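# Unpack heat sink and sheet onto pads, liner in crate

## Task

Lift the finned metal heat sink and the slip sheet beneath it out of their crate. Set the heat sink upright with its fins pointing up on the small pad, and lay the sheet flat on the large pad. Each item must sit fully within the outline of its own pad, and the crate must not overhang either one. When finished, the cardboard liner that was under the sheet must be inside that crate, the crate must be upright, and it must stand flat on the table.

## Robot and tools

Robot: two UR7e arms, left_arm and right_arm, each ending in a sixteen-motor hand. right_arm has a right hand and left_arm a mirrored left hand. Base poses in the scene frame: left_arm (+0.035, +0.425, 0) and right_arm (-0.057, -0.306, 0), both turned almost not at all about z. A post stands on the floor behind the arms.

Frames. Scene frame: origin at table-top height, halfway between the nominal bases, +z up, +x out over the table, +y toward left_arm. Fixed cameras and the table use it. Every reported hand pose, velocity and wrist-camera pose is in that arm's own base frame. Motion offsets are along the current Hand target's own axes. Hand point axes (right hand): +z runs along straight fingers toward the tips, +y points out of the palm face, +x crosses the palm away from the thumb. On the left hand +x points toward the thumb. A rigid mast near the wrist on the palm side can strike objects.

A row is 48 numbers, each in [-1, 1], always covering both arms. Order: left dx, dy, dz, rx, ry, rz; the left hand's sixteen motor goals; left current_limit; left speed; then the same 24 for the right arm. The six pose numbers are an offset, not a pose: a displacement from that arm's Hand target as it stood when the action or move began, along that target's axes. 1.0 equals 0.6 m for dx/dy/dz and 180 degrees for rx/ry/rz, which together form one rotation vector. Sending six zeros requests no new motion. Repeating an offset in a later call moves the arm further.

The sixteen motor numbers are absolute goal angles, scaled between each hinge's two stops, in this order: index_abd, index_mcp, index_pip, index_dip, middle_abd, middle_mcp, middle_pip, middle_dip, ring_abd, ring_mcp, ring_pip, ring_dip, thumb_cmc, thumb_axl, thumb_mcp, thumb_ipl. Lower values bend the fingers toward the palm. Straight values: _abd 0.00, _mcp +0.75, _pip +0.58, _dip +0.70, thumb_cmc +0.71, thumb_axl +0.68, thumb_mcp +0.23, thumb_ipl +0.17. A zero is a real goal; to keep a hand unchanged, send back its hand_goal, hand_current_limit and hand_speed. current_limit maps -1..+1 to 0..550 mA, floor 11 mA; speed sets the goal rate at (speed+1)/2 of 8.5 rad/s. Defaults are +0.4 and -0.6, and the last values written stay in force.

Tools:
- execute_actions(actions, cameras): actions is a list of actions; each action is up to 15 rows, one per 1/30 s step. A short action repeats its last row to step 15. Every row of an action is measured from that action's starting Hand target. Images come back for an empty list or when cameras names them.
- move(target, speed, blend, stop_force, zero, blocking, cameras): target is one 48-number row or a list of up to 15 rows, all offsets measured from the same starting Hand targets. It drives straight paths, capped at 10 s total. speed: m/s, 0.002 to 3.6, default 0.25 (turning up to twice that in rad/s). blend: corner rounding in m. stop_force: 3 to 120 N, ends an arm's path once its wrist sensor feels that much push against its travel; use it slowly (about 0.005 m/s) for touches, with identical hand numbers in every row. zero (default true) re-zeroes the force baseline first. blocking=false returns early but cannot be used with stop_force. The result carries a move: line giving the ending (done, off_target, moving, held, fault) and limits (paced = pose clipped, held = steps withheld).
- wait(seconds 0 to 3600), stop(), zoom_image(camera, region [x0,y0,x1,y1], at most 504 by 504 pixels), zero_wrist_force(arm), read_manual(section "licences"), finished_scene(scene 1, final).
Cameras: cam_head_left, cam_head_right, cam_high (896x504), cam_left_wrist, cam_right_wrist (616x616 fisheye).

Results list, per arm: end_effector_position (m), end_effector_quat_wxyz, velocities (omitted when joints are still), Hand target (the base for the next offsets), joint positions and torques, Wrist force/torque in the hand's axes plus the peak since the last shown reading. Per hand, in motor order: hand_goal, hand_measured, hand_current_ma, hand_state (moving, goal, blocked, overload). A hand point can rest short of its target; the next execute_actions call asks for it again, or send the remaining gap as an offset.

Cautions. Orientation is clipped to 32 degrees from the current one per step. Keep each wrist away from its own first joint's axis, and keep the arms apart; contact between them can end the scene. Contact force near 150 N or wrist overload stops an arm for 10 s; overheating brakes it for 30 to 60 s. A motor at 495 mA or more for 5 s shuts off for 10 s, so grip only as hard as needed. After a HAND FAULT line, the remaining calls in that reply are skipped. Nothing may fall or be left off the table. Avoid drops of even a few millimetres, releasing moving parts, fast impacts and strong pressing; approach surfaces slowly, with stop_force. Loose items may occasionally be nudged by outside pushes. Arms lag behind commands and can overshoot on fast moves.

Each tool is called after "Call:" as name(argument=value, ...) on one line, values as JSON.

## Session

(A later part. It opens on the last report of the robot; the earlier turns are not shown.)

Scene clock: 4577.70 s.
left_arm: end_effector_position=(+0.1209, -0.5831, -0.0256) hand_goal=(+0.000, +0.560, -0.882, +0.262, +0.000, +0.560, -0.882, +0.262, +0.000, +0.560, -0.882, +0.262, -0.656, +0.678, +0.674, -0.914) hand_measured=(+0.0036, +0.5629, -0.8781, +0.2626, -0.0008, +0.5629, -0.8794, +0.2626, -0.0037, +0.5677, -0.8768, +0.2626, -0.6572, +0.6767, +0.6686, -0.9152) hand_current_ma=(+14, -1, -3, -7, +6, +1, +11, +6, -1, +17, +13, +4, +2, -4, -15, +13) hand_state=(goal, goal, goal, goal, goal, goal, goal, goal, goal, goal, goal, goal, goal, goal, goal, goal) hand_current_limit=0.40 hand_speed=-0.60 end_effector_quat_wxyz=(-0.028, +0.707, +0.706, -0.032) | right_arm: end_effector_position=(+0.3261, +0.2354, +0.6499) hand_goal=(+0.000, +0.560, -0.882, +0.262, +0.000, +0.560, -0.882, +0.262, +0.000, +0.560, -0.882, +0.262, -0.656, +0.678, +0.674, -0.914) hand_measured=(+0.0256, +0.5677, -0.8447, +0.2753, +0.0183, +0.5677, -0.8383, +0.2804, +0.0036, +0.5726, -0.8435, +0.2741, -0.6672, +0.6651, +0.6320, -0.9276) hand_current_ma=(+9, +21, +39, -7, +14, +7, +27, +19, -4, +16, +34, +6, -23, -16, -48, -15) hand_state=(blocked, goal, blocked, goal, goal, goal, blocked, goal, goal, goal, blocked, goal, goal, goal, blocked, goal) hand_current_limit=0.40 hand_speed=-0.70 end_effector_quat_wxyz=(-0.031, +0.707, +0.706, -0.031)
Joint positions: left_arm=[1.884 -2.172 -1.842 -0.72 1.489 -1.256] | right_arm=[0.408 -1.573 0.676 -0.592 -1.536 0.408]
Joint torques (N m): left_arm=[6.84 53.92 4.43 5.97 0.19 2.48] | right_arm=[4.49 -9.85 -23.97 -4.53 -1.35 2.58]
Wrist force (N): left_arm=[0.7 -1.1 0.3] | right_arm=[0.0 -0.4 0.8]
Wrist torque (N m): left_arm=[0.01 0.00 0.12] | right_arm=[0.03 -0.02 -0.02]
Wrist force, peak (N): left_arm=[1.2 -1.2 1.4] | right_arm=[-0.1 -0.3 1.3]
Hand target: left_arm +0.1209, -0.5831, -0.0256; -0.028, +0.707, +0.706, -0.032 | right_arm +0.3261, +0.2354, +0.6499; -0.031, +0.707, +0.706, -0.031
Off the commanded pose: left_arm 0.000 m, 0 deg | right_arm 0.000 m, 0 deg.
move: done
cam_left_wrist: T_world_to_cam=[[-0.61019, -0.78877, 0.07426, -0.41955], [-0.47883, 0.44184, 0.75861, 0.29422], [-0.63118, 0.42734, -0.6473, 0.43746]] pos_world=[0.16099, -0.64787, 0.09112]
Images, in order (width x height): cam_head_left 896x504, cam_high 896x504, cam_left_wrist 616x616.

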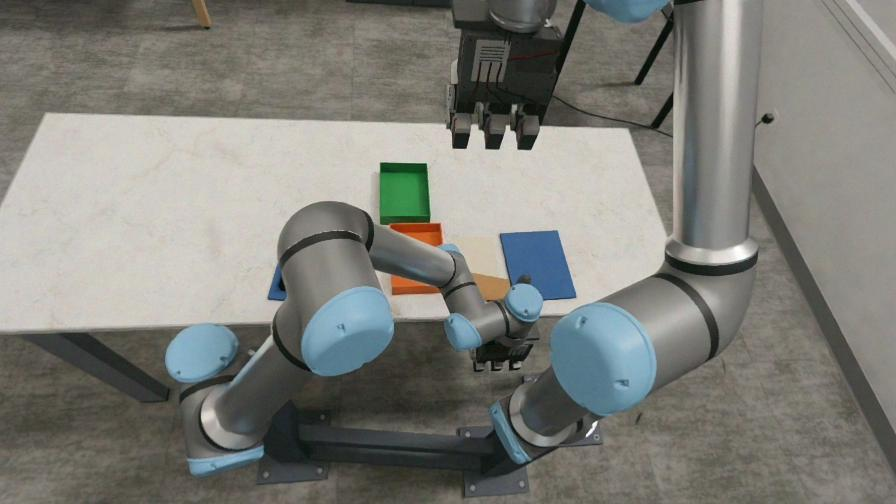

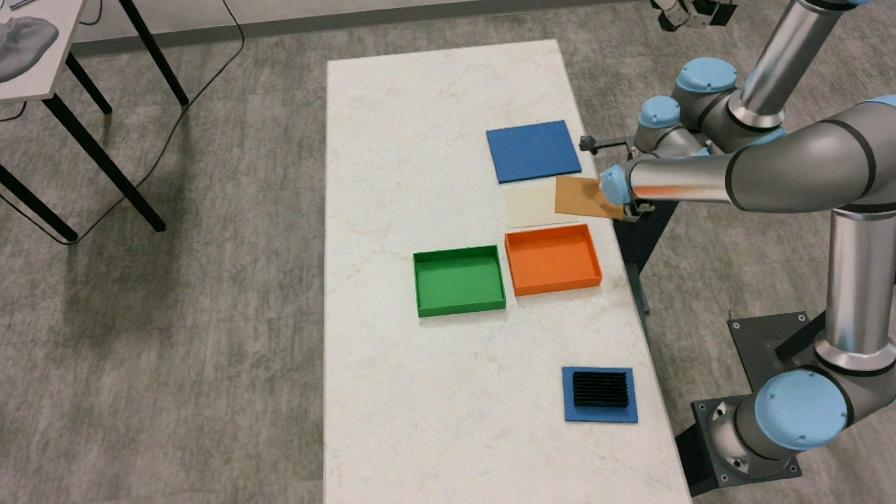

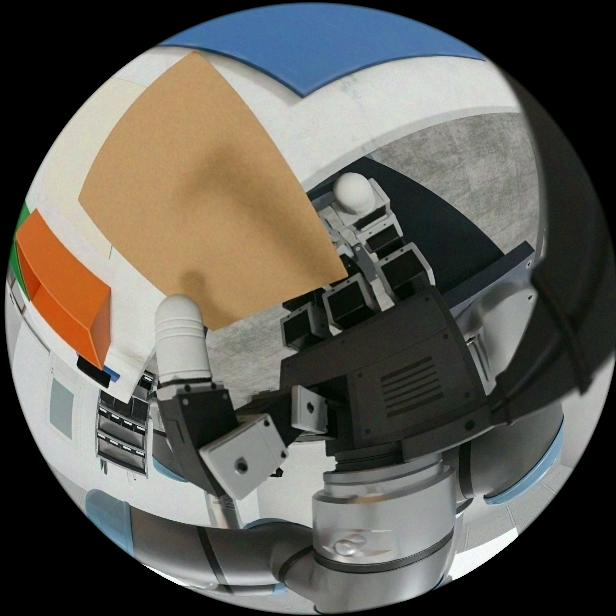

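Call:
move(target=[0,-0.0013,-0.0141,0,0,0,0,0.56,-0.883,0.261,0,0.56,-0.883,0.261,0,0.56,-0.883,0.261,-0.657,0.678,0.674,-0.914,0.4,-0.6,0,0,0,0,0,0,0,0.56,-0.883,0.261,0,0.56,-0.883,0.261,0,0.56,-0.883,0.261,-0.657,0.678,0.674,-0.914,0.4,-0.7], speed=0.02)

Call:
move(target=[0,0,0,0,0,0,0,0.56,-0.883,0.261,0,0.56,-0.883,0.261,0,0.56,-0.883,0.261,-0.657,0.678,0.5,-0.968,0.4,-0.75,0,0,0,0,0,0,0,0.56,-0.883,0.261,0,0.56,-0.883,0.261,0,0.56,-0.883,0.261,-0.657,0.678,0.674,-0.914,0.4,-0.7])

Call:
move(target=[0,0,0,0,0,0,0,0.56,-0.883,0.261,0,0.56,-0.883,0.261,0,0.56,-0.883,0.261,-0.657,0.678,0.225,-0.751,0.4,-0.8,0,0,0,0,0,0,0,0.56,-0.883,0.261,0,0.56,-0.883,0.261,0,0.56,-0.883,0.261,-0.657,0.678,0.674,-0.914,0.4,-0.7], cameras=["cam_head_left","cam_left_wrist","cam_high"])

Call:
zoom_image(camera="cam_left_wrist", region=[100, 60, 400, 360])

Scene clock: 4597.07 s.
left_arm: end_effector_position=(+0.1209, -0.5830, -0.0169) hand_goal=(+0.000, +0.560, -0.882, +0.262, +0.000, +0.560, -0.882, +0.262, +0.000, +0.560, -0.882, +0.262, -0.656, +0.678, +0.674, -0.914) hand_measured=(+0.0021, +0.5629, -0.8781, +0.2626, +0.0007, +0.5629, -0.8781, +0.2626, -0.0037, +0.5677, -0.8768, +0.2639, -0.6584, +0.6788, +0.6686, -0.9162) hand_current_ma=(+13, +1, -2, -5, +7, +8, +11, +6, -4, +24, +8, +1, +7, +1, -12, +10) hand_state=(goal, goal, goal, goal, goal, goal, goal, goal, goal, goal, goal, goal, goal, goal, goal, goal) hand_current_limit=0.40 hand_speed=-0.60 end_effector_quat_wxyz=(-0.028, +0.707, +0.706, -0.032) | right_arm: end_effector_position=(+0.3261, +0.2354, +0.6499) hand_goal=(+0.000, +0.560, -0.882, +0.262, +0.000, +0.560, -0.882, +0.262, +0.000, +0.560, -0.882, +0.262, -0.656, +0.678, +0.674, -0.914) hand_measured=(+0.0241, +0.5677, -0.8447, +0.2753, +0.0168, +0.5677, -0.8383, +0.2804, +0.0036, +0.5726, -0.8435, +0.2741, -0.6685, +0.6651, +0.6320, -0.9285) hand_current_ma=(+12, +11, +30, +15, +0, -3, +24, +25, +10, +12, +31, -4, -16, -9, -44, -26) hand_state=(blocked, goal, blocked, goal, goal, goal, blocked, goal, goal, goal, blocked, goal, goal, goal, blocked, goal) hand_current_limit=0.40 hand_speed=-0.70 end_effector_quat_wxyz=(-0.031, +0.707, +0.706, -0.031)
Joint positions: left_arm=[1.884 -2.156 -1.839 -0.739 1.489 -1.256] | right_arm=[0.408 -1.573 0.676 -0.592 -1.536 0.408]
Joint torques (N m): left_arm=[-4.11 30.42 22.42 5.01 0.93 -0.84] | right_arm=[5 -9.88 -23.84 -4.54 -1.35 2.65]
Wrist force (N): left_arm=[0.7 -1.4 0.2] | right_arm=[0.2 -0.2 0.8]
Wrist torque (N m): left_arm=[-0.01 0.00 0.13] | right_arm=[0.07 -0.05 0.00]
Wrist force, peak (N): left_arm=[0.7 -1.6 0.2] | right_arm=[-0.1 -0.3 1.4]
Hand target: left_arm +0.1209, -0.5830, -0.0171; -0.028, +0.707, +0.706, -0.032 | right_arm +0.3261, +0.2354, +0.6499; -0.031, +0.707, +0.706, -0.031
Off the commanded pose: left_arm 0.000 m, 0 deg | right_arm 0.000 m, 0 deg.
move: done

Scene clock: 4597.57 s.
left_arm: end_effector_position=(+0.1209, -0.5831, -0.0171) hand_goal=(+0.000, +0.560, -0.882, +0.262, +0.000, +0.560, -0.882, +0.262, +0.000, +0.560, -0.882, +0.262, -0.656, +0.678, +0.500, -0.968) hand_measured=(+0.0007, +0.5629, -0.8768, +0.2626, -0.0023, +0.5617, -0.8781, +0.2613, -0.0037, +0.5677, -0.8755, +0.2626, -0.6572, +0.6767, +0.4974, -0.9657) hand_current_ma=(+9, +5, +1, -1, +6, +7, +9, +11, -1, +23, +14, +7, +6, -1, -6, +2) hand_state=(goal, goal, goal, goal, goal, goal, goal, goal, goal, goal, goal, goal, goal, goal, goal, goal) hand_current_limit=0.40 hand_speed=-0.75 end_effector_quat_wxyz=(-0.028, +0.707, +0.706, -0.032) | right_arm: end_effector_position=(+0.3261, +0.2354, +0.6499) hand_goal=(+0.000, +0.560, -0.882, +0.262, +0.000, +0.560, -0.882, +0.262, +0.000, +0.560, -0.882, +0.262, -0.656, +0.678, +0.674, -0.914) hand_measured=(+0.0241, +0.5690, -0.8447, +0.2753, +0.0168, +0.5677, -0.8383, +0.2804, +0.0036, +0.5726, -0.8435, +0.2741, -0.6672, +0.6651, +0.6320, -0.9285) hand_current_ma=(+0, +13, +32, +3, -11, +3, +21, +24, -9, +10, +35, -6, -16, -11, -43, -6) hand_state=(blocked, goal, blocked, goal, goal, goal, blocked, goal, goal, goal, blocked, goal, goal, goal, blocked, goal) hand_current_limit=0.40 hand_speed=-0.70 end_effector_quat_wxyz=(-0.031, +0.707, +0.706, -0.031)
Joint positions: left_arm=[1.884 -2.156 -1.839 -0.739 1.489 -1.256] | right_arm=[0.408 -1.573 0.676 -0.592 -1.536 0.408]
Joint torques (N m): left_arm=[-4.27 29.84 12.85 6.05 0.77 -2.27] | right_arm=[4.06 -9.82 -24.12 -4.6 -1.36 2.65]
Wrist force (N): left_arm=[0.6 -1.2 0.3] | right_arm=[-0.1 -0.1 1.1]
Wrist torque (N m): left_arm=[0.00 0.02 0.11] | right_arm=[0.05 -0.02 -0.02]
Wrist force, peak (N): left_arm=[0.7 -1.4 0.5] | right_arm=[-0.1 -0.1 1.2]
Hand target: left_arm +0.1209, -0.5830, -0.0171; -0.028, +0.707, +0.706, -0.032 | right_arm +0.3261, +0.2354, +0.6499; -0.031, +0.707, +0.706, -0.031
Off the commanded pose: left_arm 0.000 m, 0 deg | right_arm 0.000 m, 0 deg.
move: done

Scene clock: 4598.30 s.
left_arm: end_effector_position=(+0.1209, -0.5830, -0.0171) hand_goal=(+0.000, +0.560, -0.882, +0.262, +0.000, +0.560, -0.882, +0.262, +0.000, +0.560, -0.882, +0.262, -0.656, +0.678, +0.226, -0.750) hand_measured=(+0.0036, +0.5629, -0.8781, +0.2639, -0.0008, +0.5617, -0.8781, +0.2613, -0.0052, +0.5690, -0.8768, +0.2626, -0.6559, +0.6788, +0.2232, -0.7523) hand_current_ma=(+10, +5, -2, -12, +7, +12, +10, +8, +3, +21, +11, +4, +5, -1, -8, +5) hand_state=(goal, goal, goal, goal, goal, goal, goal, goal, goal, goal, goal, goal, goal, goal, goal, goal) hand_current_limit=0.40 hand_speed=-0.80 end_effector_quat_wxyz=(-0.028, +0.707, +0.706, -0.032) | right_arm: end_effector_position=(+0.3261, +0.2354, +0.6499) hand_goal=(+0.000, +0.560, -0.882, +0.262, +0.000, +0.560, -0.882, +0.262, +0.000, +0.560, -0.882, +0.262, -0.656, +0.678, +0.674, -0.914) hand_measured=(+0.0241, +0.5677, -0.8447, +0.2753, +0.0183, +0.5677, -0.8383, +0.2804, +0.0036, +0.5726, -0.8435, +0.2741, -0.6672, +0.6651, +0.6320, -0.9285) hand_current_ma=(+14, +11, +30, -6, +1, +0, +30, +18, +9, +10, +25, +12, -20, -15, -44, -7) hand_state=(blocked, goal, blocked, goal, goal, goal, blocked, goal, goal, goal, blocked, goal, goal, goal, blocked, goal) hand_current_limit=0.40 hand_speed=-0.70 end_effector_quat_wxyz=(-0.031, +0.707, +0.706, -0.031)
Joint positions: left_arm=[1.884 -2.156 -1.839 -0.739 1.489 -1.256] | right_arm=[0.408 -1.573 0.676 -0.592 -1.536 0.408]
Joint torques (N m): left_arm=[-4.08 29.32 7.15 5.98 0.53 -2.26] | right_arm=[3.55 -9.33 -22.9 -4.53 -1.35 2.59]
Wrist force (N): left_arm=[0.6 -1.3 0.4] | right_arm=[0.1 0.2 0.7]
Wrist torque (N m): left_arm=[-0.02 0.01 0.11] | right_arm=[0.12 -0.03 0.00]
Wrist force, peak (N): left_arm=[0.7 -1.4 0.4] | right_arm=[0.1 -0.2 1.2]
Hand target: left_arm +0.1209, -0.5830, -0.0171; -0.028, +0.707, +0.706, -0.032 | right_arm +0.3261, +0.2354, +0.6499; -0.031, +0.707, +0.706, -0.031
Off the commanded pose: left_arm 0.000 m, 0 deg | right_arm 0.000 m, 0 deg.
move: done
cam_left_wrist: T_world_to_cam=[[-0.61016, -0.7888, 0.07422, -0.42026], [-0.47887, 0.4418, 0.75862, 0.2877], [-0.63118, 0.42734, -0.6473, 0.44289]] pos_world=[0.1609, -0.64787, 0.09962]
Images, in order (width x height): cam_head_left 896x504, cam_high 896x504, cam_left_wrist 616x616.

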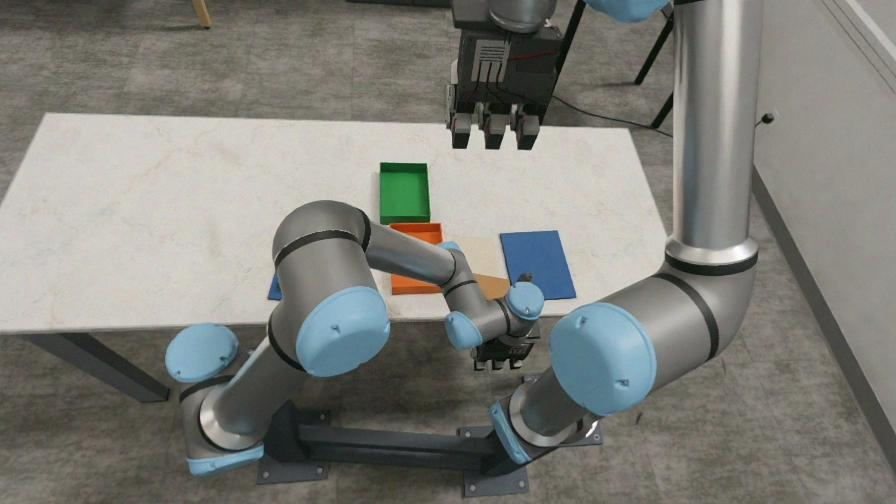

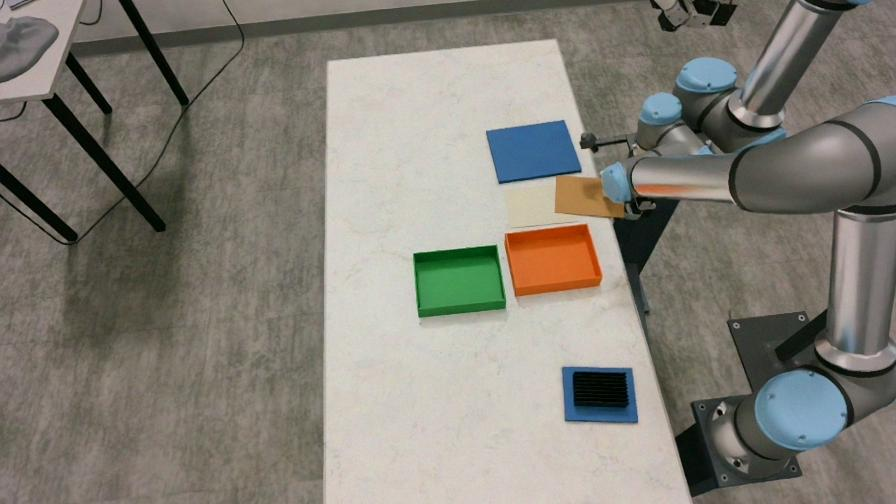

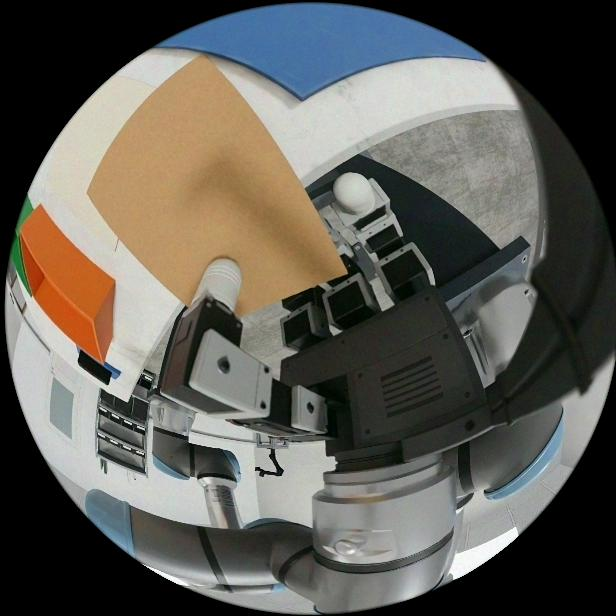

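Scaled by 1.680 from the camera's image (finer frame: 880x880).

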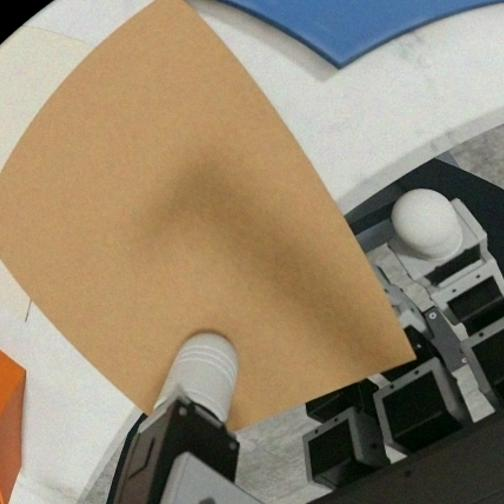

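Call:
move(target=[0,0,0,0,0,0,0,0.56,-0.883,0.261,0,0.56,-0.883,0.261,0,0.56,-0.883,0.261,-0.657,0.678,0.0,-0.48,0.4,-0.9,0,0,0,0,0,0,0,0.56,-0.883,0.261,0,0.56,-0.883,0.261,0,0.56,-0.883,0.261,-0.657,0.678,0.674,-0.914,0.4,-0.7])

Call:
move(target=[0,0,0,0,0,0,0,0.45,-0.883,0.261,0,0.45,-0.883,0.261,0,0.56,-0.883,0.261,-0.657,0.678,-0.35,-0.5,0.4,-0.92,0,0,0,0,0,0,0,0.56,-0.883,0.261,0,0.56,-0.883,0.261,0,0.56,-0.883,0.261,-0.657,0.678,0.674,-0.914,0.4,-0.7], cameras=["cam_head_left","cam_left_wrist","cam_high"])

Call:
zoom_image(camera="cam_left_wrist", region=[100, 60, 400, 360])

Scene clock: 4605.63 s.
left_arm: end_effector_position=(+0.1209, -0.5830, -0.0171) hand_goal=(+0.000, +0.560, -0.882, +0.262, +0.000, +0.560, -0.882, +0.262, +0.000, +0.560, -0.882, +0.262, -0.656, +0.678, +0.000, -0.480) hand_measured=(+0.0036, +0.5870, -0.8589, +0.2728, +0.0007, +0.5834, -0.8601, +0.2728, -0.0052, +0.5677, -0.8755, +0.2639, -0.6559, +0.6788, +0.0570, -0.5560) hand_current_ma=(+8, +58, +37, +7, +4, +54, +52, +26, +0, +21, +11, +7, +7, +2, +198, -292) hand_state=(goal, blocked, blocked, goal, goal, blocked, blocked, goal, goal, goal, goal, goal, goal, goal, blocked, moving) hand_current_limit=0.40 hand_speed=-0.90 end_effector_quat_wxyz=(-0.028, +0.707, +0.706, -0.032) | right_arm: end_effector_position=(+0.3261, +0.2354, +0.6499) hand_goal=(+0.000, +0.560, -0.882, +0.262, +0.000, +0.560, -0.882, +0.262, +0.000, +0.560, -0.882, +0.262, -0.656, +0.678, +0.674, -0.914) hand_measured=(+0.0241, +0.5677, -0.8447, +0.2753, +0.0183, +0.5677, -0.8383, +0.2804, +0.0036, +0.5726, -0.8435, +0.2741, -0.6672, +0.6651, +0.6320, -0.9285) hand_current_ma=(+11, +7, +39, -3, -3, -2, +27, +23, -11, +18, +42, +3, -18, -11, -46, -8) hand_state=(blocked, goal, blocked, goal, goal, goal, blocked, goal, goal, goal, blocked, goal, goal, goal, blocked, goal) hand_current_limit=0.40 hand_speed=-0.70 end_effector_quat_wxyz=(-0.031, +0.707, +0.706, -0.031)
Joint positions: left_arm=[1.884 -2.156 -1.839 -0.739 1.489 -1.256] | right_arm=[0.408 -1.573 0.676 -0.592 -1.536 0.408]
Joint torques (N m): left_arm=[-3.91 31.1 6.26 5.52 -0.67 -2.25] | right_arm=[4.15 -10.09 -23.23 -4.57 -1.34 2.62]
Wrist force (N): left_arm=[1.8 -5.9 -7.3] | right_arm=[0.0 -0.1 0.6]
Wrist torque (N m): left_arm=[-0.16 -0.07 0.13] | right_arm=[0.09 -0.02 -0.02]
Wrist force, peak (N): left_arm=[1.8 -5.9 -7.3] | right_arm=[-0.2 -0.1 1.3]
Hand target: left_arm +0.1209, -0.5830, -0.0171; -0.028, +0.707, +0.706, -0.032 | right_arm +0.3261, +0.2354, +0.6499; -0.031, +0.707, +0.706, -0.031
Off the commanded pose: left_arm 0.000 m, 0 deg | right_arm 0.000 m, 0 deg.
move: done

Scene clock: 4606.23 s.
left_arm: end_effector_position=(+0.1209, -0.5830, -0.0171) hand_goal=(+0.000, +0.450, -0.882, +0.262, +0.000, +0.450, -0.882, +0.262, +0.000, +0.560, -0.882, +0.262, -0.656, +0.678, -0.350, -0.500) hand_measured=(+0.0036, +0.5677, -0.8460, +0.2753, -0.0008, +0.5617, -0.8473, +0.2766, -0.0023, +0.5690, -0.8768, +0.2639, -0.6559, +0.6788, +0.0550, -0.5512) hand_current_ma=(+1, +381, +70, +18, +2, +373, +87, +34, +0, +23, +12, +6, +5, -2, +385, -183) hand_state=(goal, blocked, blocked, goal, goal, blocked, blocked, goal, goal, goal, goal, goal, goal, goal, blocked, blocked) hand_current_limit=0.40 hand_speed=-0.92 end_effector_quat_wxyz=(-0.028, +0.707, +0.706, -0.032) | right_arm: end_effector_position=(+0.3261, +0.2354, +0.6499) hand_goal=(+0.000, +0.560, -0.882, +0.262, +0.000, +0.560, -0.882, +0.262, +0.000, +0.560, -0.882, +0.262, -0.656, +0.678, +0.674, -0.914) hand_measured=(+0.0241, +0.5677, -0.8447, +0.2753, +0.0183, +0.5677, -0.8383, +0.2804, +0.0036, +0.5726, -0.8435, +0.2741, -0.6672, +0.6651, +0.6320, -0.9276) hand_current_ma=(-2, -5, +31, +12, +5, -3, +23, +33, -8, -10, +38, -6, -15, -23, -29, -10) hand_state=(blocked, goal, blocked, goal, goal, goal, blocked, goal, goal, goal, blocked, goal, goal, goal, blocked, goal) hand_current_limit=0.40 hand_speed=-0.70 end_effector_quat_wxyz=(-0.031, +0.707, +0.706, -0.031)
Joint positions: left_arm=[1.884 -2.156 -1.839 -0.739 1.489 -1.256] | right_arm=[0.408 -1.573 0.676 -0.592 -1.536 0.408]
Joint torques (N m): left_arm=[-2.72 30.91 6.08 4.83 -0.73 -2.09] | right_arm=[3.92 -10.14 -23.54 -4.55 -1.45 2.7]
Wrist force (N): left_arm=[1.2 -6.9 -5.7] | right_arm=[0.1 -0.2 0.9]
Wrist torque (N m): left_arm=[-0.33 0.00 0.13] | right_arm=[0.06 -0.04 -0.01]
Wrist force, peak (N): left_arm=[1.8 -5.3 -8.1] | right_arm=[0.0 -0.1 1.2]
Hand target: left_arm +0.1209, -0.5830, -0.0171; -0.028, +0.707, +0.706, -0.032 | right_arm +0.3261, +0.2354, +0.6499; -0.031, +0.707, +0.706, -0.031
Off the commanded pose: left_arm 0.000 m, 0 deg | right_arm 0.000 m, 0 deg.
move: done
cam_left_wrist: T_world_to_cam=[[-0.61019, -0.78877, 0.07426, -0.42024], [-0.47883, 0.44184, 0.75861, 0.28772], [-0.63118, 0.42734, -0.6473, 0.44289]] pos_world=[0.1609, -0.64787, 0.09962]
Images, in order (width x height): cam_head_left 896x504, cam_high 896x504, cam_left_wrist 616x616.

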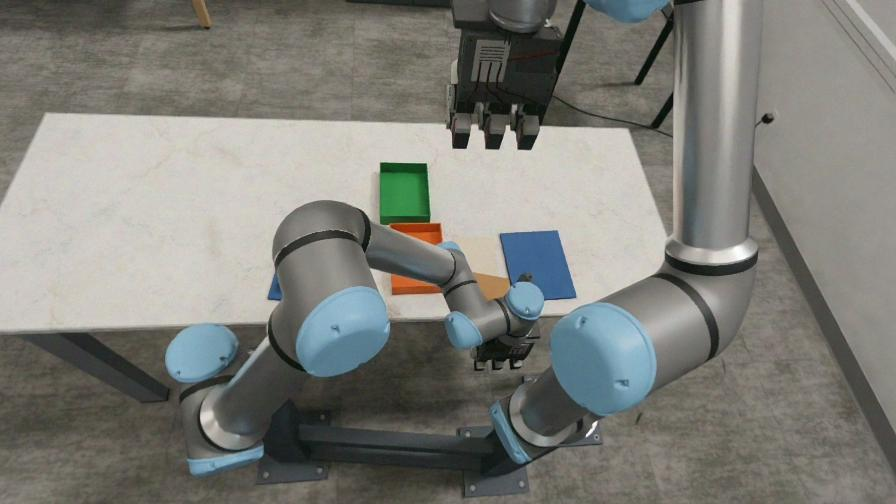

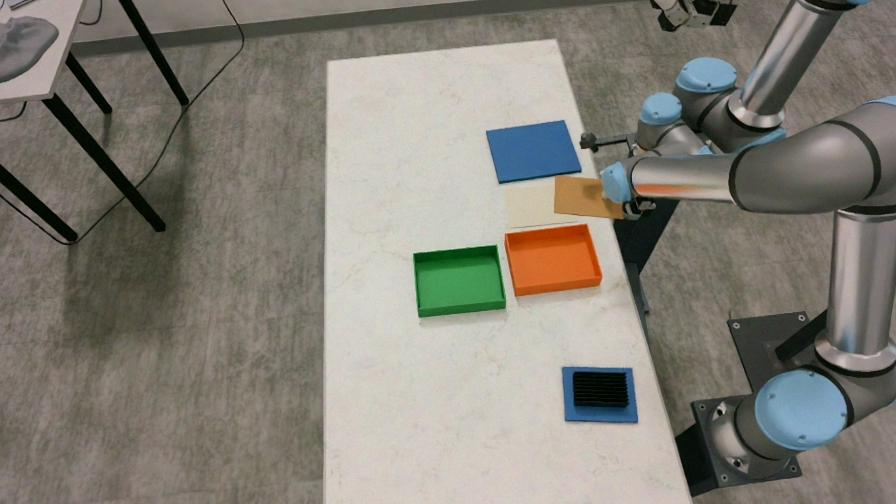

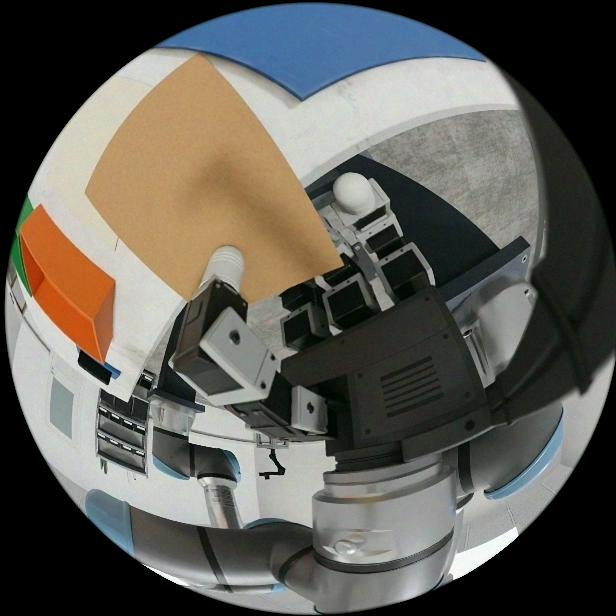

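Scaled by 1.680 from the camera's image (finer frame: 880x880).

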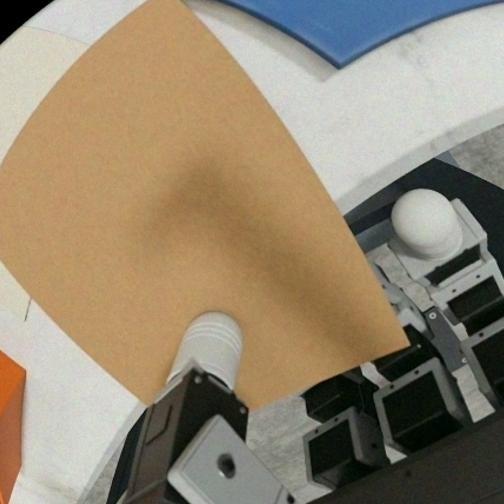

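Call:
move(target=[0,0,0,0,0,0,0,0.56,-0.883,0.261,0,0.56,-0.883,0.261,0,0.56,-0.883,0.261,-0.657,0.678,0.2,-0.8,0.4,-0.85,0,0,0,0,0,0,0,0.56,-0.883,0.261,0,0.56,-0.883,0.261,0,0.56,-0.883,0.261,-0.657,0.678,0.674,-0.914,0.4,-0.7])

Call:
move(target=[0,0,0,0,0,0,0,0.5,-0.883,0.261,0,0.5,-0.883,0.261,0,0.56,-0.883,0.261,-0.657,0.678,-0.15,-0.82,0.4,-0.92,0,0,0,0,0,0,0,0.56,-0.883,0.261,0,0.56,-0.883,0.261,0,0.56,-0.883,0.261,-0.657,0.678,0.674,-0.914,0.4,-0.7], cameras=["cam_left_wrist"])

Call:
zoom_image(camera="cam_left_wrist", region=[100, 60, 400, 360])

Scene clock: 4622.40 s.
left_arm: end_effector_position=(+0.1209, -0.5830, -0.0171) hand_goal=(+0.000, +0.560, -0.882, +0.262, +0.000, +0.560, -0.882, +0.262, +0.000, +0.560, -0.882, +0.262, -0.656, +0.678, +0.200, -0.800) hand_measured=(+0.0021, +0.5714, -0.8730, +0.2677, -0.0008, +0.5690, -0.8730, +0.2664, -0.0037, +0.5677, -0.8768, +0.2639, -0.6572, +0.6798, +0.1916, -0.7980) hand_current_ma=(+11, +14, +12, -1, +7, +24, +27, +17, +0, +26, +19, +5, +0, +3, -18, +11) hand_state=(goal, goal, goal, goal, goal, goal, goal, goal, goal, goal, goal, goal, goal, goal, goal, goal) hand_current_limit=0.40 hand_speed=-0.85 end_effector_quat_wxyz=(-0.028, +0.707, +0.706, -0.032) | right_arm: end_effector_position=(+0.3261, +0.2354, +0.6499) hand_goal=(+0.000, +0.560, -0.882, +0.262, +0.000, +0.560, -0.882, +0.262, +0.000, +0.560, -0.882, +0.262, -0.656, +0.678, +0.674, -0.914) hand_measured=(+0.0241, +0.5677, -0.8447, +0.2753, +0.0183, +0.5677, -0.8383, +0.2804, +0.0036, +0.5726, -0.8435, +0.2741, -0.6672, +0.6651, +0.6320, -0.9285) hand_current_ma=(+18, +5, +30, +0, -7, +2, +25, +31, -4, +19, +40, +2, -14, -9, -42, -4) hand_state=(blocked, goal, blocked, goal, goal, goal, blocked, goal, goal, goal, blocked, goal, goal, goal, blocked, goal) hand_current_limit=0.40 hand_speed=-0.70 end_effector_quat_wxyz=(-0.031, +0.707, +0.706, -0.031)
Joint positions: left_arm=[1.884 -2.156 -1.839 -0.739 1.489 -1.256] | right_arm=[0.408 -1.573 0.676 -0.592 -1.536 0.408]
Joint torques (N m): left_arm=[4.42 31.33 5.74 1.44 -0.59 -2.27] | right_arm=[4.3 -9.13 -24.13 -4.45 -1.4 2.51]
Wrist force (N): left_arm=[0.4 -1.5 0.4] | right_arm=[0.0 0.0 0.9]
Wrist torque (N m): left_arm=[-0.08 0.06 0.10] | right_arm=[0.07 -0.04 -0.01]
Wrist force, peak (N): left_arm=[1.2 -6.9 -6.2] | right_arm=[0.0 -0.2 1.3]
Hand target: left_arm +0.1209, -0.5830, -0.0171; -0.028, +0.707, +0.706, -0.032 | right_arm +0.3261, +0.2354, +0.6499; -0.031, +0.707, +0.706, -0.031
Off the commanded pose: left_arm 0.000 m, 0 deg | right_arm 0.000 m, 0 deg.
move: done

Scene clock: 4623.23 s.
left_arm: end_effector_position=(+0.1209, -0.5830, -0.0171) hand_goal=(+0.000, +0.500, -0.882, +0.262, +0.000, +0.500, -0.882, +0.262, +0.000, +0.560, -0.882, +0.262, -0.656, +0.678, -0.150, -0.820) hand_measured=(-0.0023, +0.5280, -0.8730, +0.2613, -0.0023, +0.5183, -0.8717, +0.2601, -0.0052, +0.5677, -0.8768, +0.2639, -0.6559, +0.6788, +0.1421, -0.8037) hand_current_ma=(+7, +66, +9, -8, +11, +38, +26, +4, -7, +27, +16, +4, +3, +3, +382, +50) hand_state=(goal, blocked, goal, goal, goal, goal, goal, goal, goal, goal, goal, goal, goal, goal, blocked, goal) hand_current_limit=0.40 hand_speed=-0.92 end_effector_quat_wxyz=(-0.028, +0.707, +0.706, -0.032) | right_arm: end_effector_position=(+0.3261, +0.2354, +0.6499) hand_goal=(+0.000, +0.560, -0.882, +0.262, +0.000, +0.560, -0.882, +0.262, +0.000, +0.560, -0.882, +0.262, -0.656, +0.678, +0.674, -0.914) hand_measured=(+0.0241, +0.5677, -0.8447, +0.2753, +0.0183, +0.5677, -0.8383, +0.2804, +0.0036, +0.5726, -0.8435, +0.2741, -0.6672, +0.6651, +0.6320, -0.9285) hand_current_ma=(-8, +12, +34, +1, -7, -7, +19, +16, -16, +11, +34, +7, -12, -19, -41, -8) hand_state=(blocked, goal, blocked, goal, goal, goal, blocked, goal, goal, goal, blocked, goal, goal, goal, blocked, goal) hand_current_limit=0.40 hand_speed=-0.70 end_effector_quat_wxyz=(-0.031, +0.707, +0.706, -0.031)
Joint positions: left_arm=[1.884 -2.156 -1.839 -0.739 1.489 -1.256] | right_arm=[0.408 -1.573 0.676 -0.592 -1.536 0.408]
Joint torques (N m): left_arm=[4.91 31.94 6.49 0.59 -0.7 -2.19] | right_arm=[3.04 -10.16 -23.3 -4.48 -1.35 2.63]
Wrist force (N): left_arm=[0.3 -1.9 0.3] | right_arm=[-0.1 -0.3 0.8]
Wrist torque (N m): left_arm=[-0.12 0.08 0.10] | right_arm=[0.05 -0.01 -0.04]
Wrist force, peak (N): left_arm=[0.3 -1.9 0.3] | right_arm=[0.3 -0.1 1.2]
Hand target: left_arm +0.1209, -0.5830, -0.0171; -0.028, +0.707, +0.706, -0.032 | right_arm +0.3261, +0.2354, +0.6499; -0.031, +0.707, +0.706, -0.031
Off the commanded pose: left_arm 0.000 m, 0 deg | right_arm 0.000 m, 0 deg.
move: done
cam_left_wrist: T_world_to_cam=[[-0.61016, -0.7888, 0.07422, -0.42026], [-0.47887, 0.4418, 0.75862, 0.2877], [-0.63118, 0.42734, -0.6473, 0.44289]] pos_world=[0.1609, -0.64787, 0.09962]

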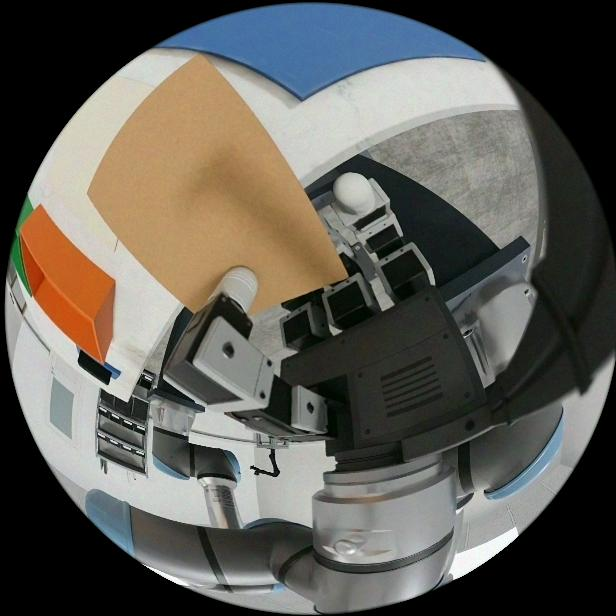

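Scaled by 1.680 from the camera's image (finer frame: 880x880).

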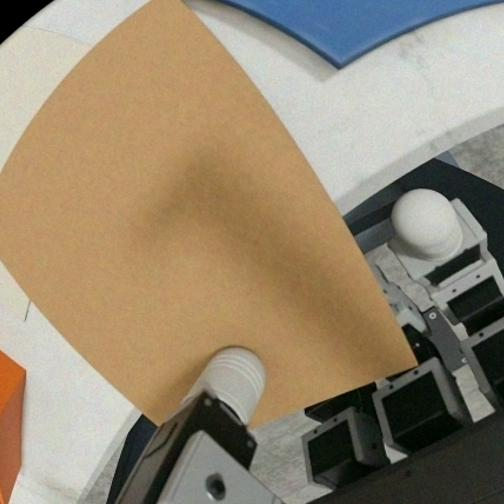

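Call:
move(target=[0,-0.0073,-0.083,0,0,0,0,0.35,-0.883,0.261,0,0.35,-0.883,0.261,0,0.56,-0.883,0.261,-0.657,0.678,-0.15,-0.82,0.4,-0.92,0,0,0,0,0,0,0,0.56,-0.883,0.261,0,0.56,-0.883,0.261,0,0.56,-0.883,0.261,-0.657,0.678,0.674,-0.914,0.4,-0.7], speed=0.04, cameras=["cam_head_left","cam_left_wrist","cam_high"])

Call:
zoom_image(camera="cam_left_wrist", region=[100, 60, 400, 360])

Scene clock: 4673.50 s.
left_arm: end_effector_position=(+0.1207, -0.5829, +0.0331) hand_goal=(+0.000, +0.350, -0.882, +0.262, +0.000, +0.350, -0.882, +0.262, +0.000, +0.560, -0.882, +0.262, -0.656, +0.678, -0.150, -0.820) hand_measured=(+0.0036, +0.5207, -0.8601, +0.2664, -0.0023, +0.4544, -0.8640, +0.2664, -0.0037, +0.5690, -0.8768, +0.2626, -0.6534, +0.6777, +0.1431, -0.7980) hand_current_ma=(+7, +386, +35, -5, +7, +344, +39, +14, -6, +23, +16, +4, +4, +0, +384, +72) hand_state=(goal, blocked, blocked, goal, goal, blocked, goal, goal, goal, goal, goal, goal, goal, goal, blocked, blocked) hand_current_limit=0.40 hand_speed=-0.92 end_effector_quat_wxyz=(-0.028, +0.707, +0.706, -0.032) end_effector_velocity=(+0.001, +0.000, -0.001) end_effector_angular_velocity=(-0.003, -0.001, +0.002) | right_arm: end_effector_position=(+0.3261, +0.2354, +0.6499) hand_goal=(+0.000, +0.560, -0.882, +0.262, +0.000, +0.560, -0.882, +0.262, +0.000, +0.560, -0.882, +0.262, -0.656, +0.678, +0.674, -0.914) hand_measured=(+0.0241, +0.5690, -0.8447, +0.2753, +0.0183, +0.5677, -0.8383, +0.2792, +0.0036, +0.5726, -0.8435, +0.2741, -0.6672, +0.6651, +0.6320, -0.9285) hand_current_ma=(+6, +11, +22, +0, -1, -5, +23, +27, -14, +15, +30, +1, -9, -17, -45, -15) hand_state=(blocked, goal, blocked, goal, goal, goal, blocked, goal, goal, goal, blocked, goal, goal, goal, blocked, goal) hand_current_limit=0.40 hand_speed=-0.70 end_effector_quat_wxyz=(-0.031, +0.707, +0.706, -0.031)
Joint positions: left_arm=[1.884 -2.069 -1.814 -0.851 1.489 -1.256] | right_arm=[0.408 -1.573 0.676 -0.592 -1.536 0.408]
Joint velocities: left_arm=[0.002 -0.002 -0.001 0.005 0 -0.001] | right_arm=[within noise]
Joint torques (N m): left_arm=[-6.54 27.12 9.49 5.81 -0.11 -2.54] | right_arm=[3.45 -10.6 -23.02 -4.45 -1.38 2.6]
Wrist force (N): left_arm=[0.3 -1.5 0.6] | right_arm=[0.0 0.1 0.9]
Wrist torque (N m): left_arm=[-0.08 0.09 0.07] | right_arm=[0.10 -0.04 -0.01]
Wrist force, peak (N): left_arm=[0.5 -1.9 0.7] | right_arm=[-0.1 -0.2 1.3]
Hand target: left_arm +0.1207, -0.5828, +0.0329; -0.028, +0.707, +0.706, -0.032 | right_arm +0.3261, +0.2354, +0.6499; -0.031, +0.707, +0.706, -0.031
Off the commanded pose: left_arm 0.000 m, 0 deg | right_arm 0.000 m, 0 deg.
move: done
cam_left_wrist: T_world_to_cam=[[-0.61016, -0.78879, 0.07432, -0.42389], [-0.47894, 0.44195, 0.75848, 0.24961], [-0.63113, 0.4272, -0.64744, 0.47517]] pos_world=[0.16079, -0.64767, 0.14982]
Images, in order (width x height): cam_head_left 896x504, cam_high 896x504, cam_left_wrist 616x616.

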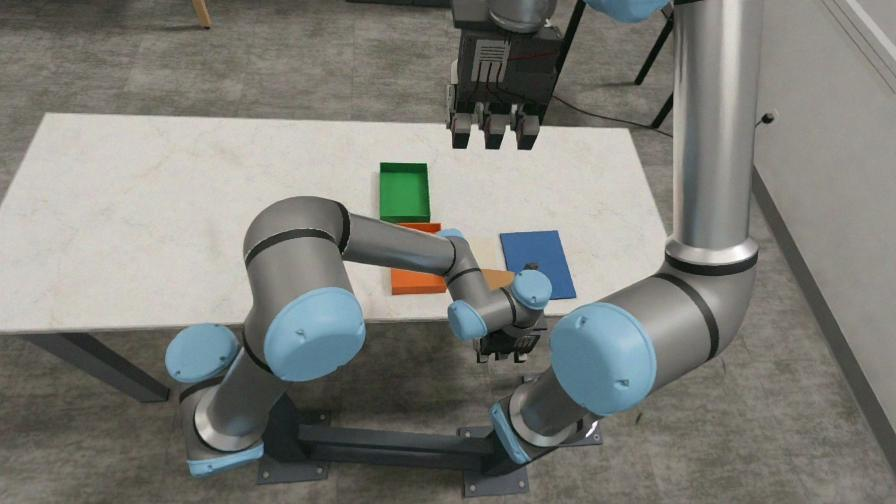

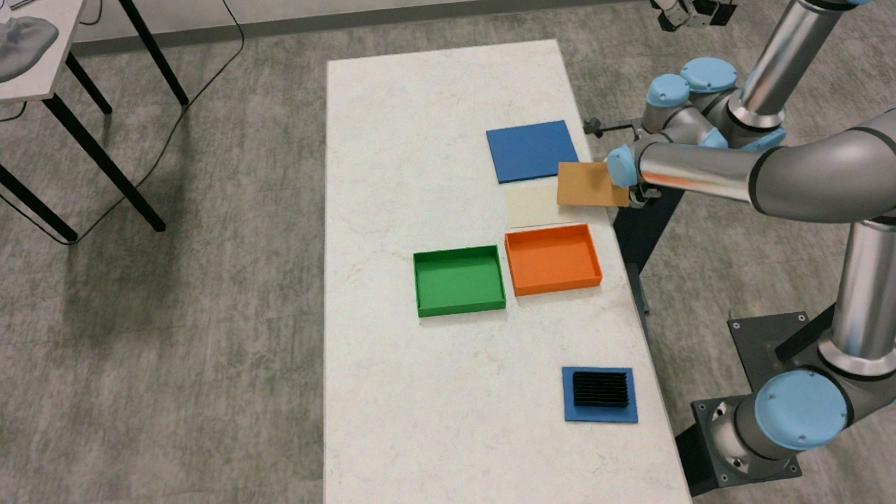

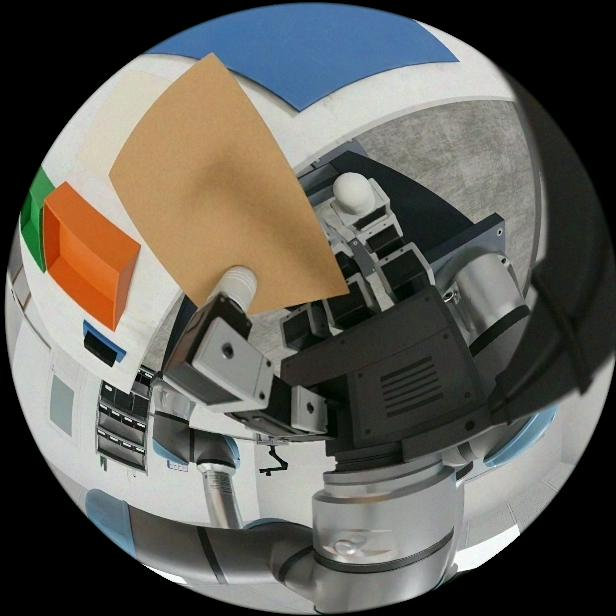

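Scaled by 1.680 from the camera's image (finer frame: 880x880).

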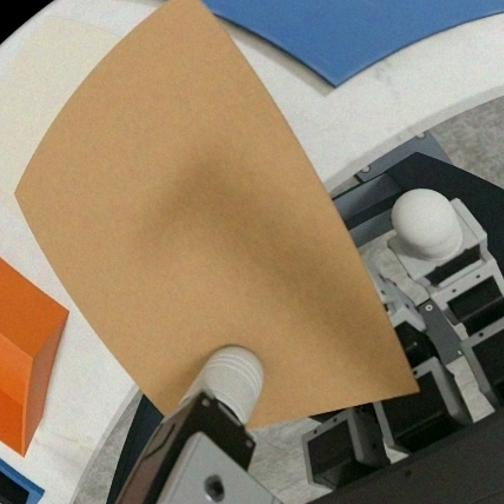

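Call:
move(target=[0,-0.0242,-0.2772,0,0,0,0,0.35,-0.883,0.261,0,0.35,-0.883,0.261,0,0.56,-0.883,0.261,-0.657,0.678,-0.15,-0.82,0.4,-0.92,0,0,0,0,0,0,0,0.56,-0.883,0.261,0,0.56,-0.883,0.261,0,0.56,-0.883,0.261,-0.657,0.678,0.674,-0.914,0.4,-0.7], speed=0.08, cameras=["cam_head_left","cam_left_wrist"])

Scene clock: 4711.43 s.
left_arm: end_effector_position=(+0.1203, -0.5820, +0.2000) hand_goal=(+0.000, +0.350, -0.882, +0.262, +0.000, +0.350, -0.882, +0.262, +0.000, +0.560, -0.882, +0.262, -0.656, +0.678, -0.150, -0.820) hand_measured=(+0.0036, +0.5207, -0.8601, +0.2652, -0.0023, +0.4544, -0.8640, +0.2664, -0.0023, +0.5690, -0.8768, +0.2626, -0.6547, +0.6767, +0.1421, -0.7980) hand_current_ma=(+8, +385, +31, +2, +4, +340, +44, +13, -1, +22, +11, +0, +6, +4, +383, +74) hand_state=(goal, blocked, blocked, goal, goal, blocked, goal, goal, goal, goal, goal, goal, goal, goal, blocked, blocked) hand_current_limit=0.40 hand_speed=-0.92 end_effector_quat_wxyz=(-0.028, +0.707, +0.706, -0.032) | right_arm: end_effector_position=(+0.3261, +0.2354, +0.6499) hand_goal=(+0.000, +0.560, -0.882, +0.262, +0.000, +0.560, -0.882, +0.262, +0.000, +0.560, -0.882, +0.262, -0.656, +0.678, +0.674, -0.914) hand_measured=(+0.0241, +0.5677, -0.8447, +0.2753, +0.0183, +0.5677, -0.8383, +0.2804, +0.0036, +0.5726, -0.8435, +0.2741, -0.6672, +0.6651, +0.6320, -0.9276) hand_current_ma=(-2, +7, +23, +1, -1, -6, +27, +28, +5, +19, +38, +1, -9, -21, -50, -3) hand_state=(blocked, goal, blocked, goal, goal, goal, blocked, goal, goal, goal, blocked, goal, goal, goal, blocked, goal) hand_current_limit=0.40 hand_speed=-0.70 end_effector_quat_wxyz=(-0.031, +0.707, +0.706, -0.031)
Joint positions: left_arm=[1.883 -1.862 -1.622 -1.25 1.489 -1.256] | right_arm=[0.408 -1.573 0.676 -0.592 -1.536 0.408]
Joint torques (N m): left_arm=[-5.82 23.63 13.36 4.89 0.38 -2.59] | right_arm=[3.39 -9.59 -23.13 -4.3 -1.5 2.57]
Wrist force (N): left_arm=[0.4 -1.8 0.5] | right_arm=[-0.3 0.0 0.9]
Wrist torque (N m): left_arm=[-0.10 0.05 0.12] | right_arm=[0.08 0.00 -0.03]
Wrist force, peak (N): left_arm=[0.7 -1.6 1.4] | right_arm=[-0.2 0.0 1.3]
Hand target: left_arm +0.1203, -0.5820, +0.1999; -0.028, +0.707, +0.706, -0.032 | right_arm +0.3261, +0.2354, +0.6499; -0.031, +0.707, +0.706, -0.031
Off the commanded pose: left_arm 0.000 m, 0 deg | right_arm 0.000 m, 0 deg.
move: done
cam_left_wrist: T_world_to_cam=[[-0.61024, -0.78872, 0.07435, -0.43584], [-0.47892, 0.44204, 0.75845, 0.12252], [-0.63107, 0.42723, -0.64748, 0.58248]] pos_world=[0.16029, -0.64677, 0.31662]

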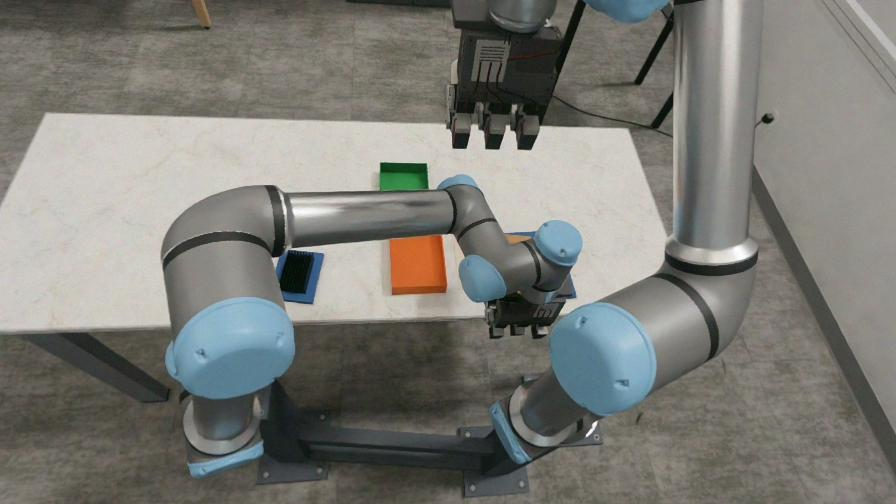

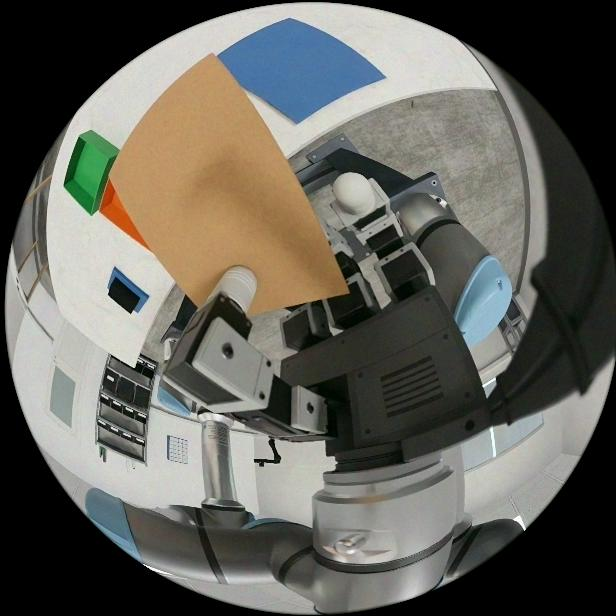

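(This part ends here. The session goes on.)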